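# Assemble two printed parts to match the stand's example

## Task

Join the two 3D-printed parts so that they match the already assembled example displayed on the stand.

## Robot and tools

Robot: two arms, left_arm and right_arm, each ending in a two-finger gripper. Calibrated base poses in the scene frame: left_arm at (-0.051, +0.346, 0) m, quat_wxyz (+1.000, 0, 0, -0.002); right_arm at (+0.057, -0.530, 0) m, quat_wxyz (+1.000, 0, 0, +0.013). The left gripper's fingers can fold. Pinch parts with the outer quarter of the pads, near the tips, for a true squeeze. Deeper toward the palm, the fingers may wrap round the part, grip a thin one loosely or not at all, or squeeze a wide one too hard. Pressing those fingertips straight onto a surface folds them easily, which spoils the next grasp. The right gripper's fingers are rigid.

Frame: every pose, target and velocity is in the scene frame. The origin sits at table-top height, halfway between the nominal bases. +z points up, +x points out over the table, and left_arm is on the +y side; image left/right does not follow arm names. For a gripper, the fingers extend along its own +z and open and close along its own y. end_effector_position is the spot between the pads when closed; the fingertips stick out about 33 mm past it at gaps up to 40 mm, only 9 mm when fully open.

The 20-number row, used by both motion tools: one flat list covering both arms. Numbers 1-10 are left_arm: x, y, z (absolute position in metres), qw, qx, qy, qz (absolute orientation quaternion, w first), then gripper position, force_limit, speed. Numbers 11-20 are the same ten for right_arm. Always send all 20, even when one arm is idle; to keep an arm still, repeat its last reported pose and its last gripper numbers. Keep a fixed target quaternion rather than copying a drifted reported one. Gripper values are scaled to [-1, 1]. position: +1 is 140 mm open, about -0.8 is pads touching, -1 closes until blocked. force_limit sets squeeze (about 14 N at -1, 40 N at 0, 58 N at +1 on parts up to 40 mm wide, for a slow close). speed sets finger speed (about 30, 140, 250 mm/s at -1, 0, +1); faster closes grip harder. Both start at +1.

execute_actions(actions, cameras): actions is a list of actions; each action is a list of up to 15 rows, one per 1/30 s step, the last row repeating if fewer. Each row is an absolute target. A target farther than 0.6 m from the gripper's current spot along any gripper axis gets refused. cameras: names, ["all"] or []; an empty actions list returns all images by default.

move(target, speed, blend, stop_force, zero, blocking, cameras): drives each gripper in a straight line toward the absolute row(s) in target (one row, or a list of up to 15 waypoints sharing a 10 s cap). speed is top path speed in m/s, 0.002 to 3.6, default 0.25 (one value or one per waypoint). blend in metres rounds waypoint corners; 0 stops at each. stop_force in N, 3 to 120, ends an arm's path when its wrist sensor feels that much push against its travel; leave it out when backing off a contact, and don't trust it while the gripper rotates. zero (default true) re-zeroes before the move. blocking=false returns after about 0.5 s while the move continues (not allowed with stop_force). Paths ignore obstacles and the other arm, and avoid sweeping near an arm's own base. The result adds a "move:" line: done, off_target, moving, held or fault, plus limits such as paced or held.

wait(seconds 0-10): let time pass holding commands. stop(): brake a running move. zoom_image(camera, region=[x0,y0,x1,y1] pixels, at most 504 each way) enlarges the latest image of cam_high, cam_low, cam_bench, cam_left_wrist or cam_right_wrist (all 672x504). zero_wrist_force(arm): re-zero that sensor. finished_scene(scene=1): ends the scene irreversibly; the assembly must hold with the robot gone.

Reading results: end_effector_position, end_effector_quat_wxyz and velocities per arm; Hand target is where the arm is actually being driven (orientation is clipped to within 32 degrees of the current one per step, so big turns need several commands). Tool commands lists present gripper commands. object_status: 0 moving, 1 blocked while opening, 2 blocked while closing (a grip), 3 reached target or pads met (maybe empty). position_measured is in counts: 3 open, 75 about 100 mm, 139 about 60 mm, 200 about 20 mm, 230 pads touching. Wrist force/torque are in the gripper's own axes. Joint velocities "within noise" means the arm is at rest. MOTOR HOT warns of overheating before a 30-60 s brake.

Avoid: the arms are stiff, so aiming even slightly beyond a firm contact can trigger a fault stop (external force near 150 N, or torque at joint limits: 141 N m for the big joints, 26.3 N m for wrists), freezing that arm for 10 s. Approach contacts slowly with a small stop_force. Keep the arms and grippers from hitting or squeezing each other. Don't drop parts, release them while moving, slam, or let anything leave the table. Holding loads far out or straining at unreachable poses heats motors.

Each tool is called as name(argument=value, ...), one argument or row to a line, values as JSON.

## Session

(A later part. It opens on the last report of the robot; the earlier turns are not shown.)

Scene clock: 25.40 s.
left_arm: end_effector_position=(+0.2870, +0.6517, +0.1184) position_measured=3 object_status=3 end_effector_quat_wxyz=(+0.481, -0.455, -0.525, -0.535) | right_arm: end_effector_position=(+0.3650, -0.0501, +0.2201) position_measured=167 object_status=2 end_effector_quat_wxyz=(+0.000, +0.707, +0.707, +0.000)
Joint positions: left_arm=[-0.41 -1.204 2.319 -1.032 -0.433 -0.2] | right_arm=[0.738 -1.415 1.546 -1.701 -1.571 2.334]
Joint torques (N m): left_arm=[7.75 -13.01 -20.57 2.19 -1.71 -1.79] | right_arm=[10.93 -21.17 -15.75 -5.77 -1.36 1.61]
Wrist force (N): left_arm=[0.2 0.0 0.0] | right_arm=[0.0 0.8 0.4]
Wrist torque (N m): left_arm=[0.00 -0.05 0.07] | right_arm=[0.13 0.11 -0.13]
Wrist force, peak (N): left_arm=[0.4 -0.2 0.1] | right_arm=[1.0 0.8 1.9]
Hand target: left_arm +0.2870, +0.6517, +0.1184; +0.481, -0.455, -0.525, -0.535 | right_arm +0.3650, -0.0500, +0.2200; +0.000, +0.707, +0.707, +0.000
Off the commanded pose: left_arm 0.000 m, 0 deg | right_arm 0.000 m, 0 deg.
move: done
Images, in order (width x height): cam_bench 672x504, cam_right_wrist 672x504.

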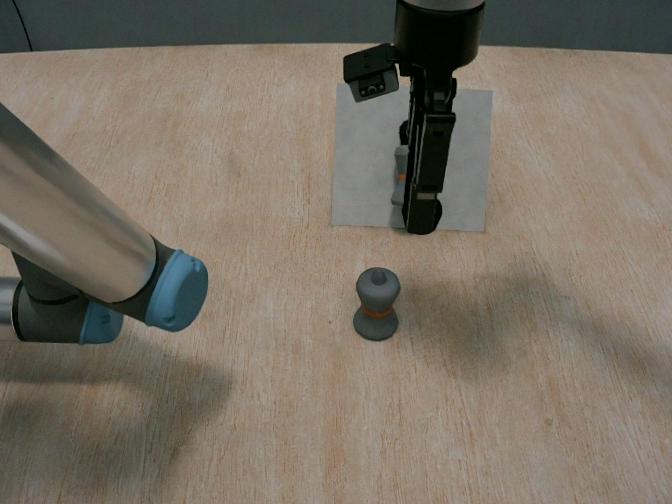

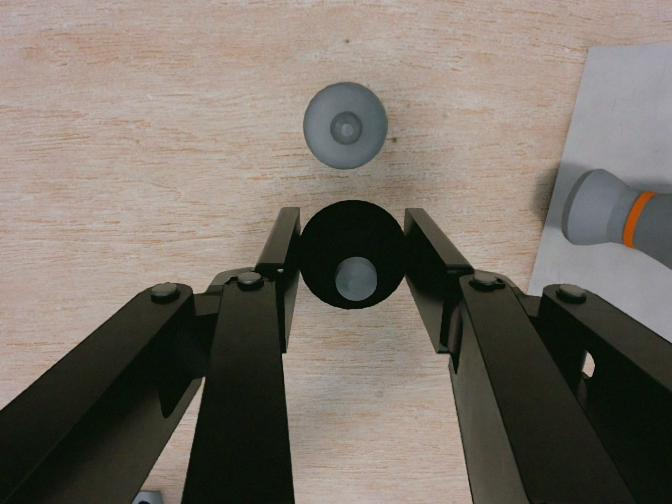

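move(
  target=[0.2870,0.6517,0.1184,0.481,-0.455,-0.525,-0.535,1,1,1,0.365,-0.007,0.18,0,0.7071,0.7071,0,-1,-0.3,-1],
  cameras=["cam_right_wrist","cam_bench","cam_high"],
  speed=0.1,
)

zoom_image(
  camera="cam_bench",
  region=[300, 180, 460, 360],
)

zoom_image(
  camera="cam_high",
  region=[200, 140, 340, 280],
)

Scene clock: 27.10 s.
left_arm: end_effector_position=(+0.2870, +0.6517, +0.1184) position_measured=3 object_status=3 end_effector_quat_wxyz=(+0.481, -0.455, -0.525, -0.535) | right_arm: end_effector_position=(+0.3650, -0.0071, +0.1801) position_measured=167 object_status=2 end_effector_quat_wxyz=(+0.000, +0.707, +0.707, +0.000)
Joint positions: left_arm=[-0.41 -1.204 2.319 -1.032 -0.433 -0.2] | right_arm=[0.791 -1.312 1.522 -1.782 -1.571 2.387]
Joint torques (N m): left_arm=[8.94 -12.35 -19.55 2.04 -1.8 -1.78] | right_arm=[11.33 -23.93 -28.88 -6.07 -1.17 1.41]
Wrist force (N): left_arm=[0.3 -0.1 0.0] | right_arm=[0.4 0.7 0.4]
Wrist torque (N m): left_arm=[-0.01 -0.07 0.07] | right_arm=[0.12 0.01 -0.11]
Wrist force, peak (N): left_arm=[0.4 -0.2 0.1] | right_arm=[0.5 0.6 1.1]
Hand target: left_arm +0.2870, +0.6517, +0.1184; +0.481, -0.455, -0.525, -0.535 | right_arm +0.3650, -0.0070, +0.1800; +0.000, +0.707, +0.707, +0.000
Off the commanded pose: left_arm 0.000 m, 0 deg | right_arm 0.000 m, 0 deg.
move: done
Images, in order (width x height): cam_high 672x504, cam_bench 672x504, cam_right_wrist 672x504.

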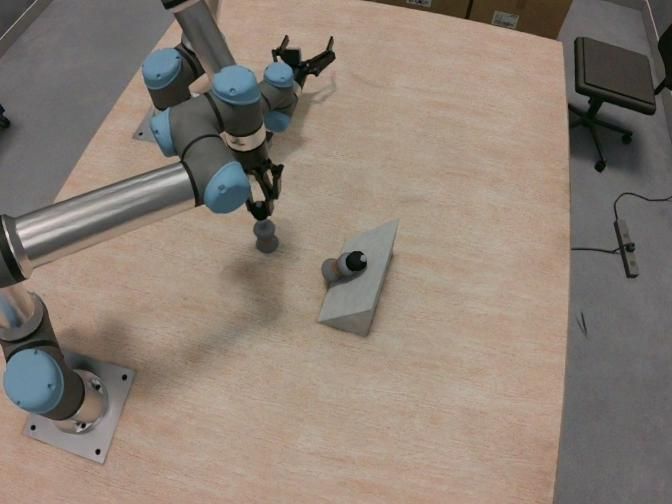

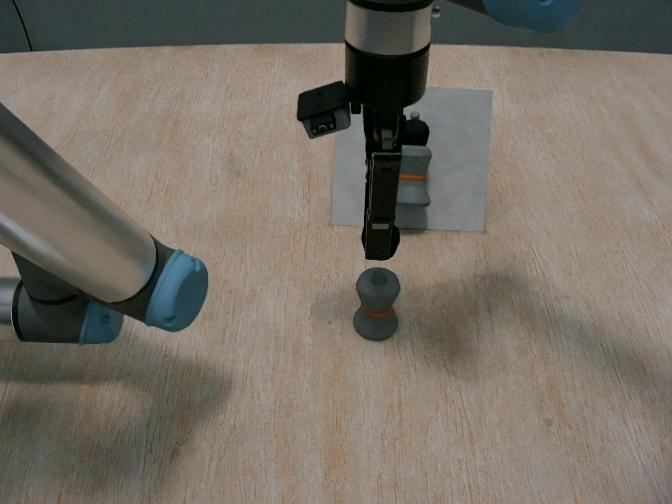

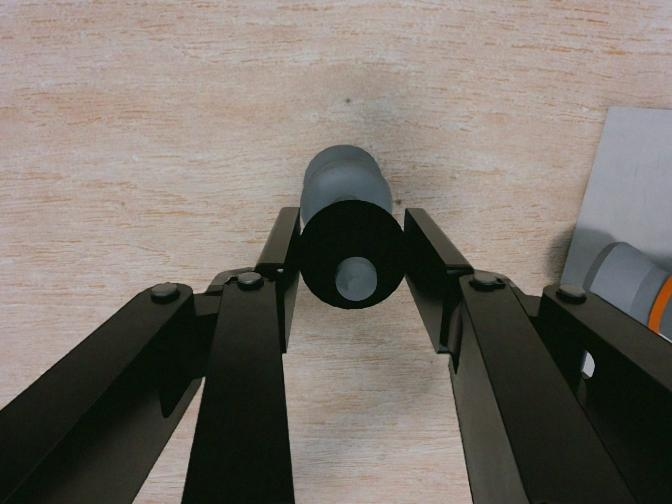

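Scaled by 2.800 from the camera's 672x504 image, which has a finer 960x720 frame.

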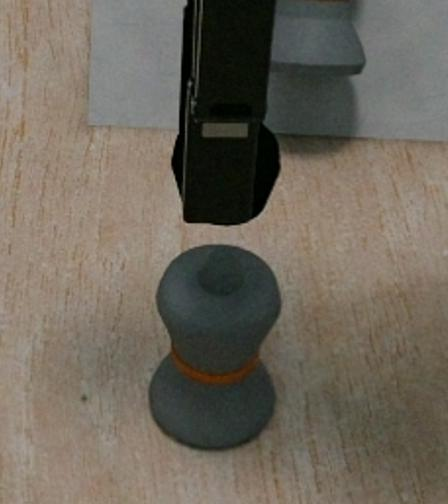

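Scaled by 3.600 from the camera's 672x504 image, which has a finer 960x720 frame.

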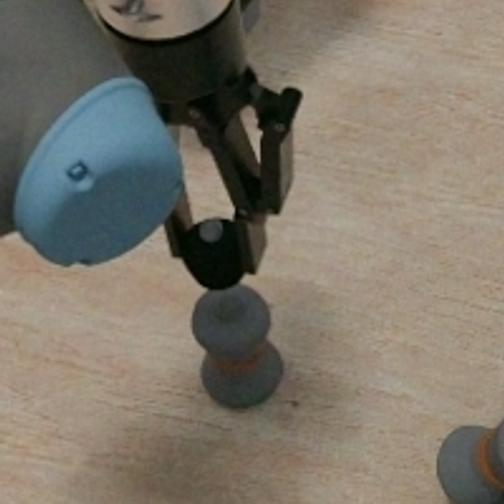

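move(
  target=[0.2870,0.6517,0.1184,0.481,-0.455,-0.525,-0.535,1,1,1,0.365,-0.007,0.115,0,0.7071,0.7071,0,-1,-0.3,-1],
  cameras=["cam_right_wrist","cam_bench","cam_high"],
  speed=0.015,
  stop_force=5,
)

zoom_image(
  camera="cam_bench",
  region=[300, 180, 460, 360],
)

zoom_image(
  camera="cam_high",
  region=[200, 140, 340, 280],
)

Scene clock: 32.20 s.
left_arm: end_effector_position=(+0.2870, +0.6517, +0.1184) position_measured=3 object_status=3 end_effector_quat_wxyz=(+0.481, -0.455, -0.525, -0.535) | right_arm: end_effector_position=(+0.3650, -0.0070, +0.1294) position_measured=167 object_status=2 end_effector_quat_wxyz=(+0.000, +0.707, +0.707, +0.000)
Joint positions: left_arm=[-0.41 -1.204 2.319 -1.032 -0.433 -0.2] | right_arm=[0.791 -1.279 1.614 -1.906 -1.571 2.387]
Joint torques (N m): left_arm=[8.79 -12.88 -20.13 2.11 -1.78 -1.71] | right_arm=[10.29 -49.92 -26.65 0.11 0.93 1.19]
Wrist force (N): left_arm=[0.2 0.1 0.1] | right_arm=[-1.2 0.7 -3.8]
Wrist torque (N m): left_arm=[0.01 -0.04 0.07] | right_arm=[0.09 0.07 -0.11]
Wrist force, peak (N): left_arm=[0.2 0.1 -0.4] | right_arm=[-3.4 -0.8 -20.0]
Hand target: left_arm +0.2870, +0.6517, +0.1184; +0.481, -0.455, -0.525, -0.535 | right_arm +0.3650, -0.0070, +0.1294; +0.000, +0.707, +0.707, +0.000
Off the commanded pose: left_arm 0.000 m, 0 deg | right_arm 0.014 m, 0 deg.
move: contact (right_arm)
Images, in order (width x height): cam_high 672x504, cam_bench 672x504, cam_right_wrist 672x504.

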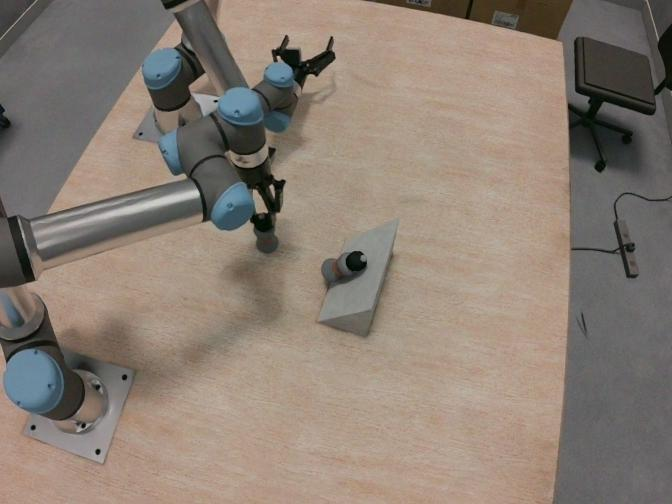

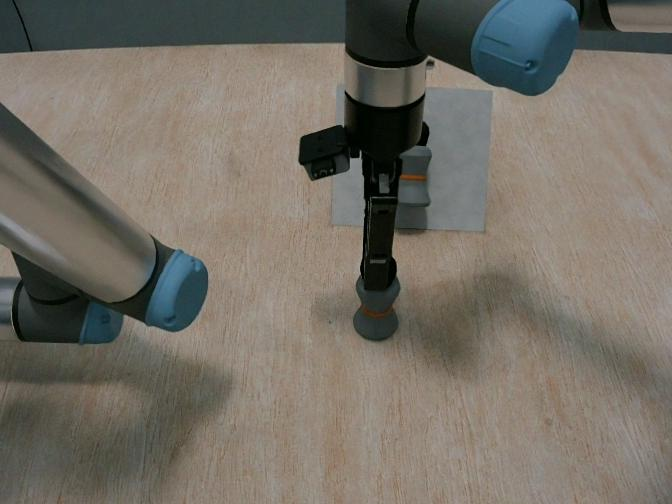

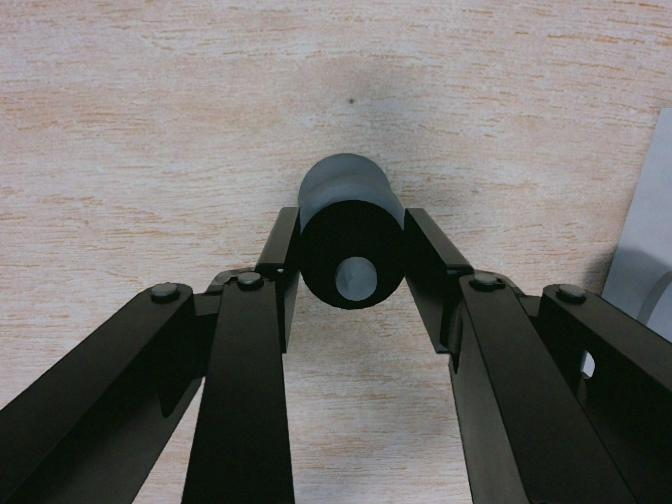

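Scaled by 2.800 from the camera's 672x504 image, which has a finer 960x720 frame.

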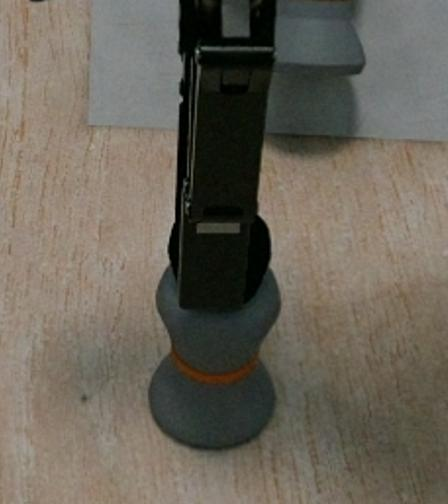

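Scaled by 3.600 from the camera's 672x504 image, which has a finer 960x720 frame.

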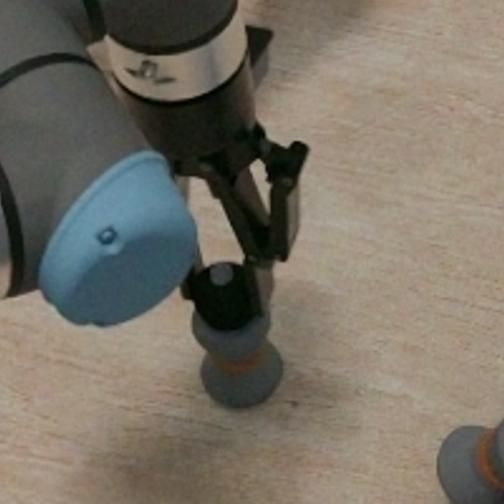

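move(
  target=[0.2870,0.6517,0.1184,0.481,-0.455,-0.525,-0.535,1,1,1,0.365,-0.007,0.115,0,0.7071,0.7071,0,-1,-0.3,-1],
  speed=0.004,
  stop_force=20,
)

Scene clock: 35.03 s.
left_arm: end_effector_position=(+0.2870, +0.6517, +0.1184) position_measured=3 object_status=3 end_effector_quat_wxyz=(+0.481, -0.455, -0.525, -0.535) | right_arm: end_effector_position=(+0.3650, -0.0070, +0.1236) position_measured=167 object_status=2 end_effector_quat_wxyz=(+0.000, +0.707, +0.707, +0.000)
Joint positions: left_arm=[-0.41 -1.204 2.319 -1.032 -0.433 -0.2] | right_arm=[0.791 -1.275 1.624 -1.92 -1.571 2.387]
Joint torques (N m): left_arm=[7.86 -13.04 -19.23 1.92 -1.85 -1.57] | right_arm=[5.87 -39.38 -19.68 1.44 0.89 0.78]
Wrist force (N): left_arm=[0.2 0.1 0.1] | right_arm=[-0.7 -1.3 -21.3]
Wrist torque (N m): left_arm=[0.02 -0.03 0.07] | right_arm=[0.14 0.01 -0.10]
Wrist force, peak (N): left_arm=[0.5 -0.1 0.0] | right_arm=[-0.9 -1.3 -24.7]
Hand target: left_arm +0.2870, +0.6517, +0.1184; +0.481, -0.455, -0.525, -0.535 | right_arm +0.3650, -0.0070, +0.1237; +0.000, +0.707, +0.707, +0.000
Off the commanded pose: left_arm 0.000 m, 0 deg | right_arm 0.009 m, 0 deg.
move: contact (right_arm)

wait(
  seconds=0,
  cameras=["cam_right_wrist","cam_bench","cam_high"],
)

zoom_image(
  camera="cam_bench",
  region=[300, 180, 460, 360],
)

zoom_image(
  camera="cam_high",
  region=[200, 140, 340, 280],
)

Scene clock: 35.30 s.
left_arm: end_effector_position=(+0.2870, +0.6517, +0.1184) position_measured=3 object_status=3 end_effector_quat_wxyz=(+0.481, -0.455, -0.525, -0.535) | right_arm: end_effector_position=(+0.3650, -0.0070, +0.1236) position_measured=167 object_status=2 end_effector_quat_wxyz=(+0.000, +0.707, +0.707, +0.000)
Joint positions: left_arm=[-0.41 -1.204 2.319 -1.032 -0.433 -0.2] | right_arm=[0.791 -1.275 1.624 -1.92 -1.571 2.387]
Joint torques (N m): left_arm=[8.33 -12.79 -18.86 2.05 -1.83 -1.62] | right_arm=[7.37 -40.77 -19.07 1.48 0.99 0.71]
Wrist force (N): left_arm=[0.1 0.0 -0.2] | right_arm=[-0.4 -0.9 -20.2]
Wrist torque (N m): left_arm=[0.00 -0.02 0.08] | right_arm=[0.21 -0.05 -0.10]
Wrist force, peak (N): left_arm=[0.2 0.2 -0.3] | right_arm=[-0.6 -1.2 -21.3]
Hand target: left_arm +0.2870, +0.6517, +0.1184; +0.481, -0.455, -0.525, -0.535 | right_arm +0.3650, -0.0070, +0.1237; +0.000, +0.707, +0.707, +0.000
Tool commands: left_gripper/position=+1.0 left_gripper/force_limit=+1.0 left_gripper/speed=+1.0 right_gripper/position=-1.0 right_gripper/force_limit=-0.3 right_gripper/speed=-1.0
Off the commanded pose: left_arm 0.000 m, 0 deg | right_arm 0.009 m, 0 deg.
Images, in order (width x height): cam_high 672x504, cam_bench 672x504, cam_right_wrist 672x504.

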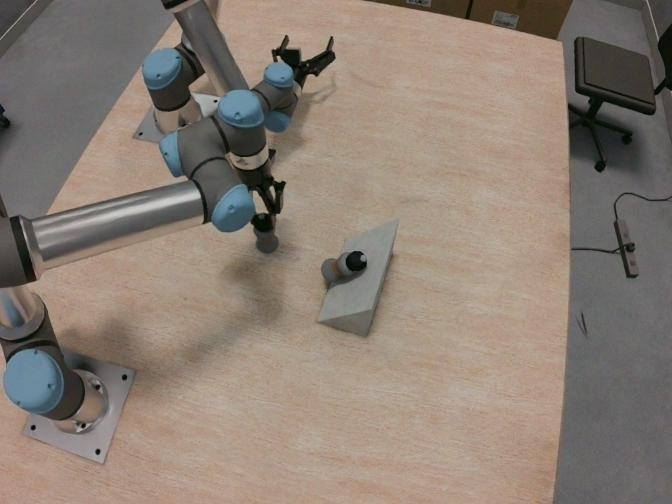

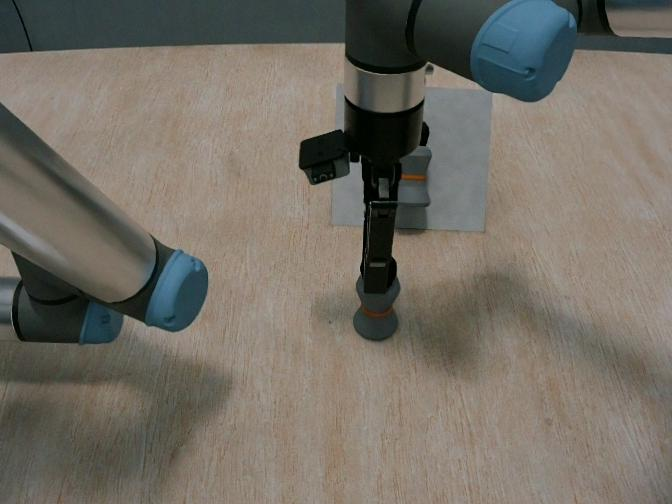

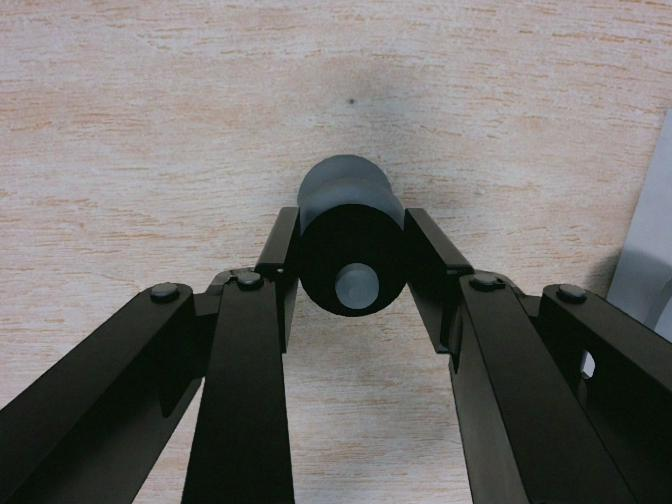

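Scaled by 2.800 from the camera's 672x504 image, which has a finer 960x720 frame.

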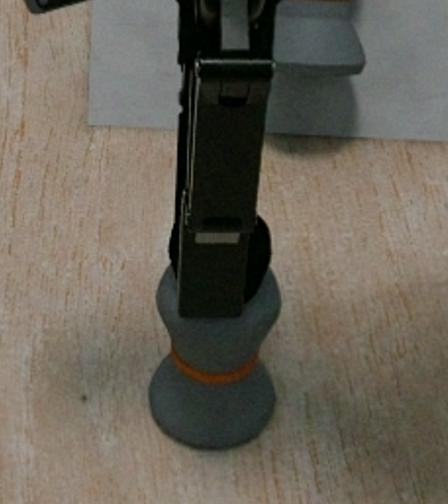

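Scaled by 3.600 from the camera's 672x504 image, which has a finer 960x720 frame.

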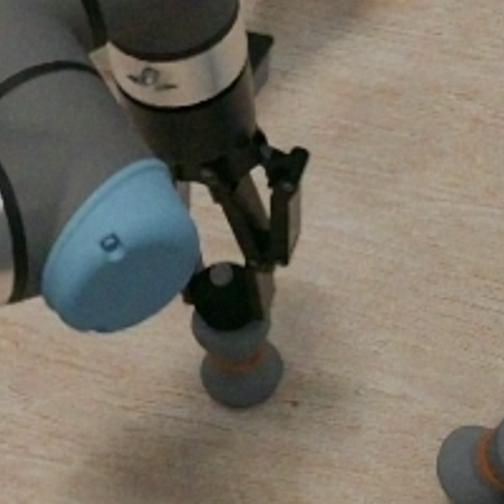

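move(
  target=[
    [0.2870,0.6517,0.1184,0.481,-0.455,-0.525,-0.535,1,1,1,0.365,-0.007,0.1245,0,0.7071,0.7071,0,-1,-0.3,-1],
    [0.2870,0.6517,0.1184,0.481,-0.455,-0.525,-0.535,1,1,1,0.365,-0.007,0.1245,0,0.7071,0.7071,0,0.2,-1,-1],
  ],
  speed=0.02,
  cameras=["cam_right_wrist","cam_bench","cam_high"],
)

zoom_image(
  camera="cam_high",
  region=[200, 140, 340, 280],
)

zoom_image(
  camera="cam_bench",
  region=[300, 180, 460, 360],
)

Scene clock: 37.97 s.
left_arm: end_effector_position=(+0.2870, +0.6517, +0.1184) position_measured=3 object_status=3 end_effector_quat_wxyz=(+0.481, -0.455, -0.525, -0.535) | right_arm: end_effector_position=(+0.3650, -0.0070, +0.1245) position_measured=104 object_status=0 end_effector_quat_wxyz=(+0.000, +0.707, +0.707, +0.000)
Joint positions: left_arm=[-0.41 -1.204 2.319 -1.032 -0.433 -0.2] | right_arm=[0.791 -1.275 1.623 -1.918 -1.571 2.387]
Joint torques (N m): left_arm=[8.56 -13.32 -19.17 1.89 -1.84 -1.67] | right_arm=[6.04 -52.78 -28.73 -0.09 1.1 0.44]
Wrist force (N): left_arm=[0.1 -0.2 0.0] | right_arm=[0.1 0.5 0.3]
Wrist torque (N m): left_arm=[-0.05 -0.03 0.08] | right_arm=[0.08 0.05 -0.11]
Wrist force, peak (N): left_arm=[0.3 0.2 -0.2] | right_arm=[-0.4 -1.3 -20.2]
Hand target: left_arm +0.2870, +0.6517, +0.1184; +0.481, -0.455, -0.525, -0.535 | right_arm +0.3650, -0.0070, +0.1245; +0.000, +0.707, +0.707, +0.000
Off the commanded pose: left_arm 0.000 m, 0 deg | right_arm 0.000 m, 0 deg.
move: done
Images, in order (width x height): cam_high 672x504, cam_bench 672x504, cam_right_wrist 672x504.

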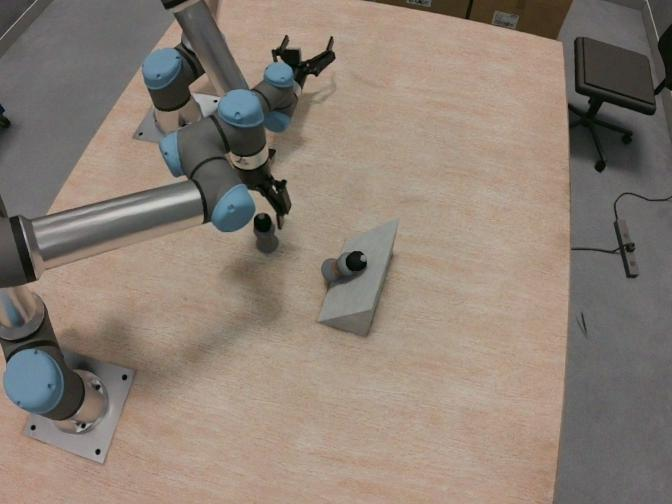

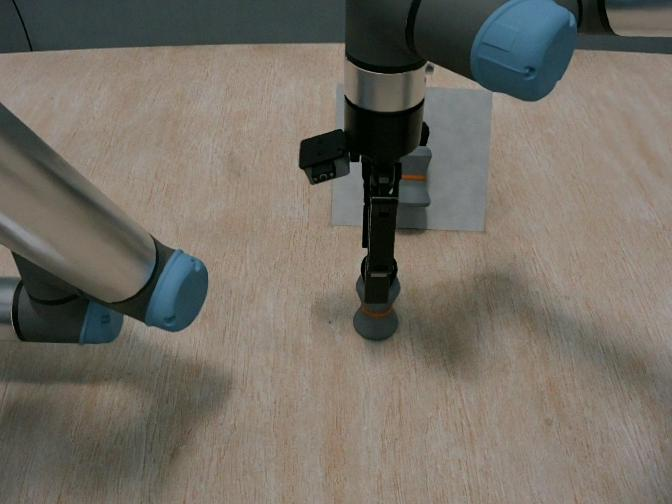

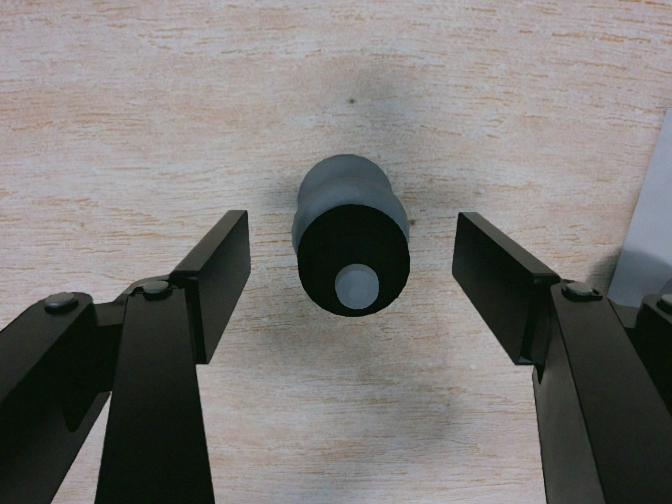

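Scaled by 3.600 from the camera's 672x504 image, which has a finer 960x720 frame.

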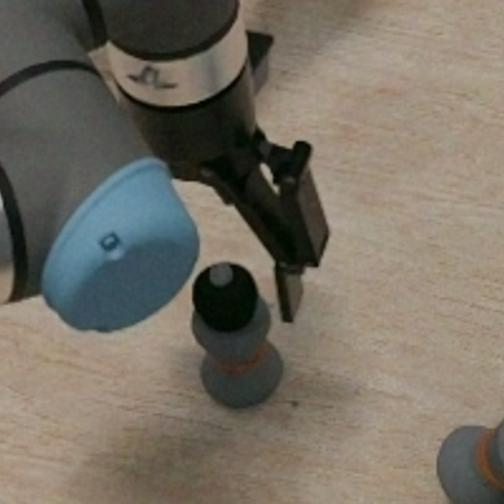

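Scaled by 2.800 from the camera's 672x504 image, which has a finer 960x720 frame.

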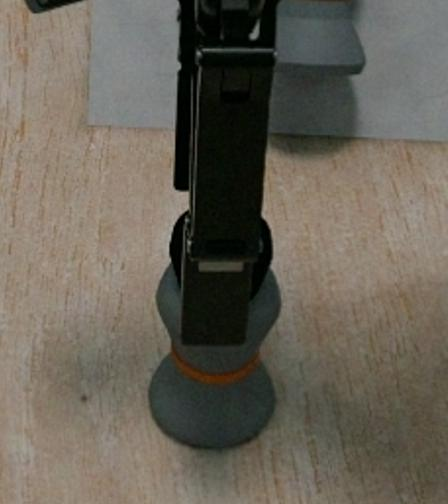

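Looks seated. Retreat up and look.

move(
  target=[
    [0.2870,0.6517,0.1184,0.481,-0.455,-0.525,-0.535,1,1,1,0.365,-0.007,0.26,0,0.7071,0.7071,0,0.2,-1,-1],
    [0.2870,0.6517,0.1184,0.481,-0.455,-0.525,-0.535,1,1,1,0.365,-0.11,0.3,0,0.7071,0.7071,0,0.2,-1,-1],
  ],
  speed=0.15,
  blend=0.03,
  cameras=["cam_right_wrist","cam_bench","cam_high"],
)

zoom_image(
  camera="cam_high",
  region=[200, 180, 400, 300],
)

zoom_image(
  camera="cam_bench",
  region=[300, 90, 460, 360],
)

Scene clock: 40.47 s.
left_arm: end_effector_position=(+0.2870, +0.6517, +0.1184) position_measured=3 object_status=3 end_effector_quat_wxyz=(+0.481, -0.455, -0.525, -0.535) | right_arm: end_effector_position=(+0.3650, -0.1099, +0.2999) position_measured=104 object_status=3 end_effector_quat_wxyz=(+0.000, +0.707, +0.707, +0.000)
Joint positions: left_arm=[-0.41 -1.204 2.319 -1.032 -0.433 -0.2] | right_arm=[0.653 -1.541 1.481 -1.51 -1.571 2.25]
Joint torques (N m): left_arm=[8.08 -12.63 -19.86 1.93 -1.93 -1.62] | right_arm=[-11.02 -41.2 -16.69 -0.2 1.55 -1.83]
Wrist force (N): left_arm=[0.3 0.1 -0.1] | right_arm=[-0.2 0.4 0.0]
Wrist torque (N m): left_arm=[0.03 -0.06 0.08] | right_arm=[0.05 0.12 0.02]
Wrist force, peak (N): left_arm=[0.4 0.2 -0.2] | right_arm=[0.1 0.9 1.3]
Hand target: left_arm +0.2870, +0.6517, +0.1184; +0.481, -0.455, -0.525, -0.535 | right_arm +0.3650, -0.1100, +0.3000; +0.000, +0.707, +0.707, +0.000
Off the commanded pose: left_arm 0.000 m, 0 deg | right_arm 0.000 m, 0 deg.
move: done
Images, in order (width x height): cam_high 672x504, cam_bench 672x504, cam_right_wrist 672x504.

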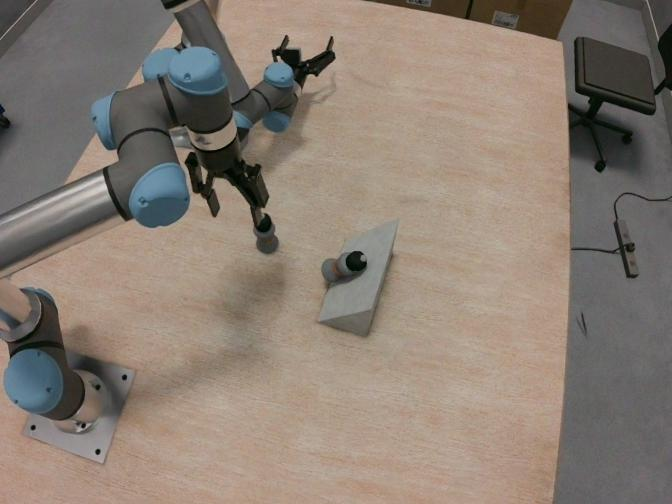

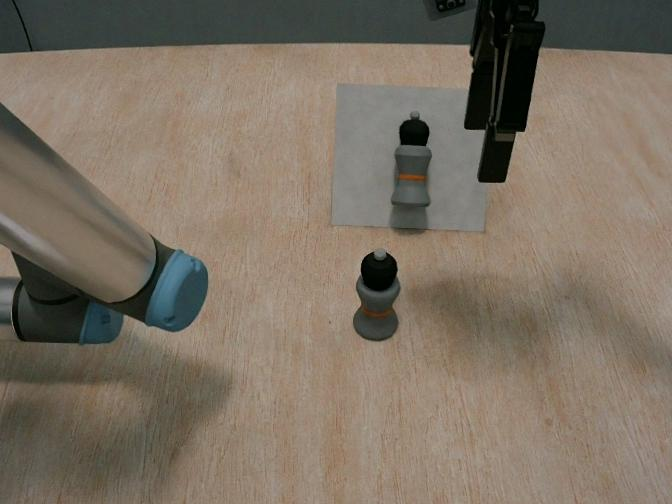

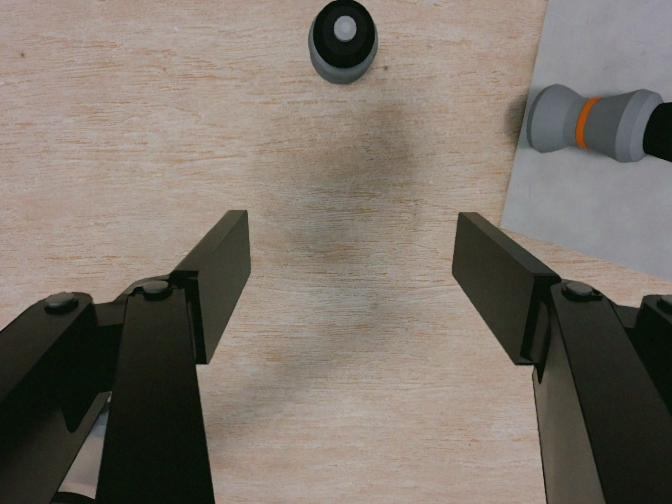

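Scaled by 2.520 from the camera's 672x504 image, which has a finer 960x720 frame.

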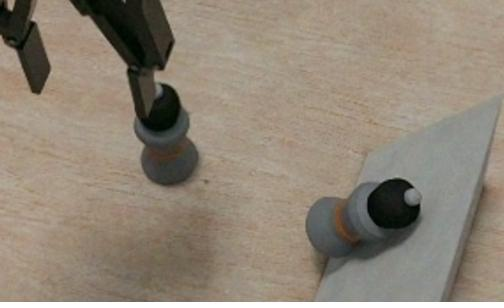

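Scaled by 1.867 from the camera's 672x504 image, which has a finer 960x720 frame.

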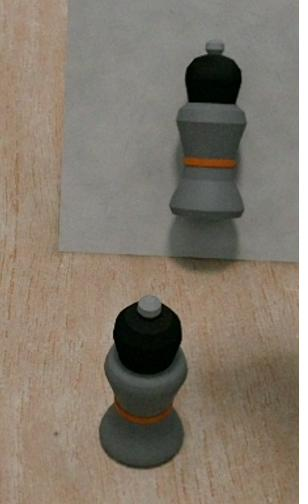

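move(
  target=[0.2870,0.6517,0.1184,0.481,-0.455,-0.525,-0.535,1,1,1,0.365,-0.20,0.20,-0.5,0.5,0.5,0.5,0.2,-1,-1],
  speed=0.3,
  cameras=["cam_right_wrist"],
)

zoom_image(
  camera="cam_right_wrist",
  region=[250, 150, 450, 350],
)

Scene clock: 46.67 s.
left_arm: end_effector_position=(+0.2870, +0.6517, +0.1184) position_measured=3 object_status=3 end_effector_quat_wxyz=(+0.481, -0.455, -0.525, -0.535) | right_arm: end_effector_position=(+0.3650, -0.2000, +0.2000) position_measured=104 object_status=3 end_effector_quat_wxyz=(+0.500, -0.500, -0.500, -0.500)
Joint positions: left_arm=[-0.41 -1.204 2.319 -1.032 -0.433 -0.2] | right_arm=[-0.411 -1.543 2.366 -0.824 -0.385 0]
Joint torques (N m): left_arm=[7.89 -13.26 -18.97 1.88 -1.61 -1.63] | right_arm=[10.6 -2.7 -19.55 4.01 -1.19 -1.99]
Wrist force (N): left_arm=[0.1 0.2 0.1] | right_arm=[-1.5 -1.8 -1.1]
Wrist torque (N m): left_arm=[0.03 -0.01 0.08] | right_arm=[-0.43 0.39 0.02]
Wrist force, peak (N): left_arm=[0.4 0.0 -0.3] | right_arm=[-1.9 -1.9 -1.3]
Hand target: left_arm +0.2870, +0.6517, +0.1184; +0.481, -0.455, -0.525, -0.535 | right_arm +0.3650, -0.2000, +0.2000; +0.500, -0.500, -0.500, -0.500
Off the commanded pose: left_arm 0.000 m, 0 deg | right_arm 0.000 m, 0 deg.
move: done
Images, in order (width x height): cam_right_wrist 672x504.

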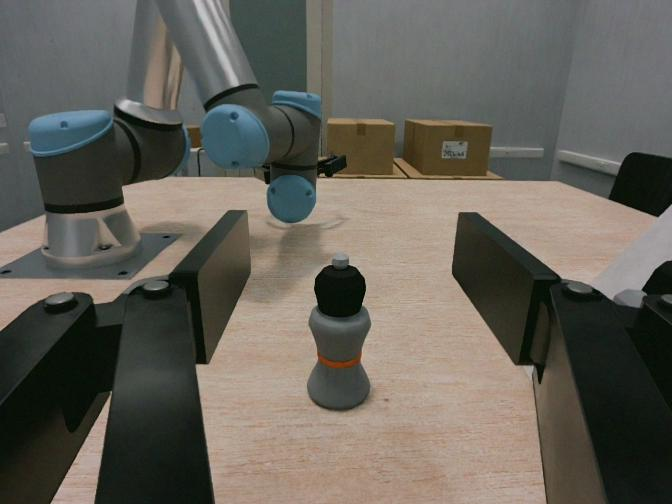

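Scaled by 2.520 from the camera's 672x504 image, which has a finer 960x720 frame.

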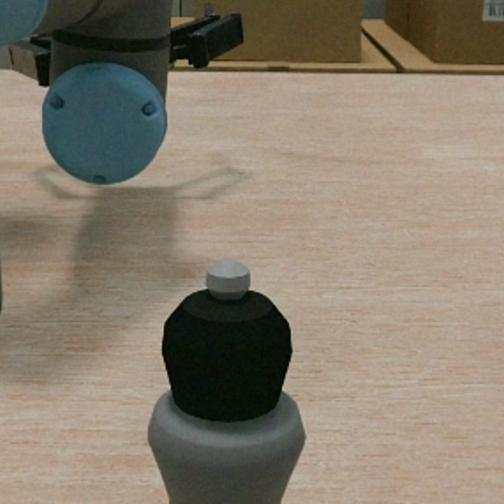

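finished_scene(
)

The scene is finished: the task was done.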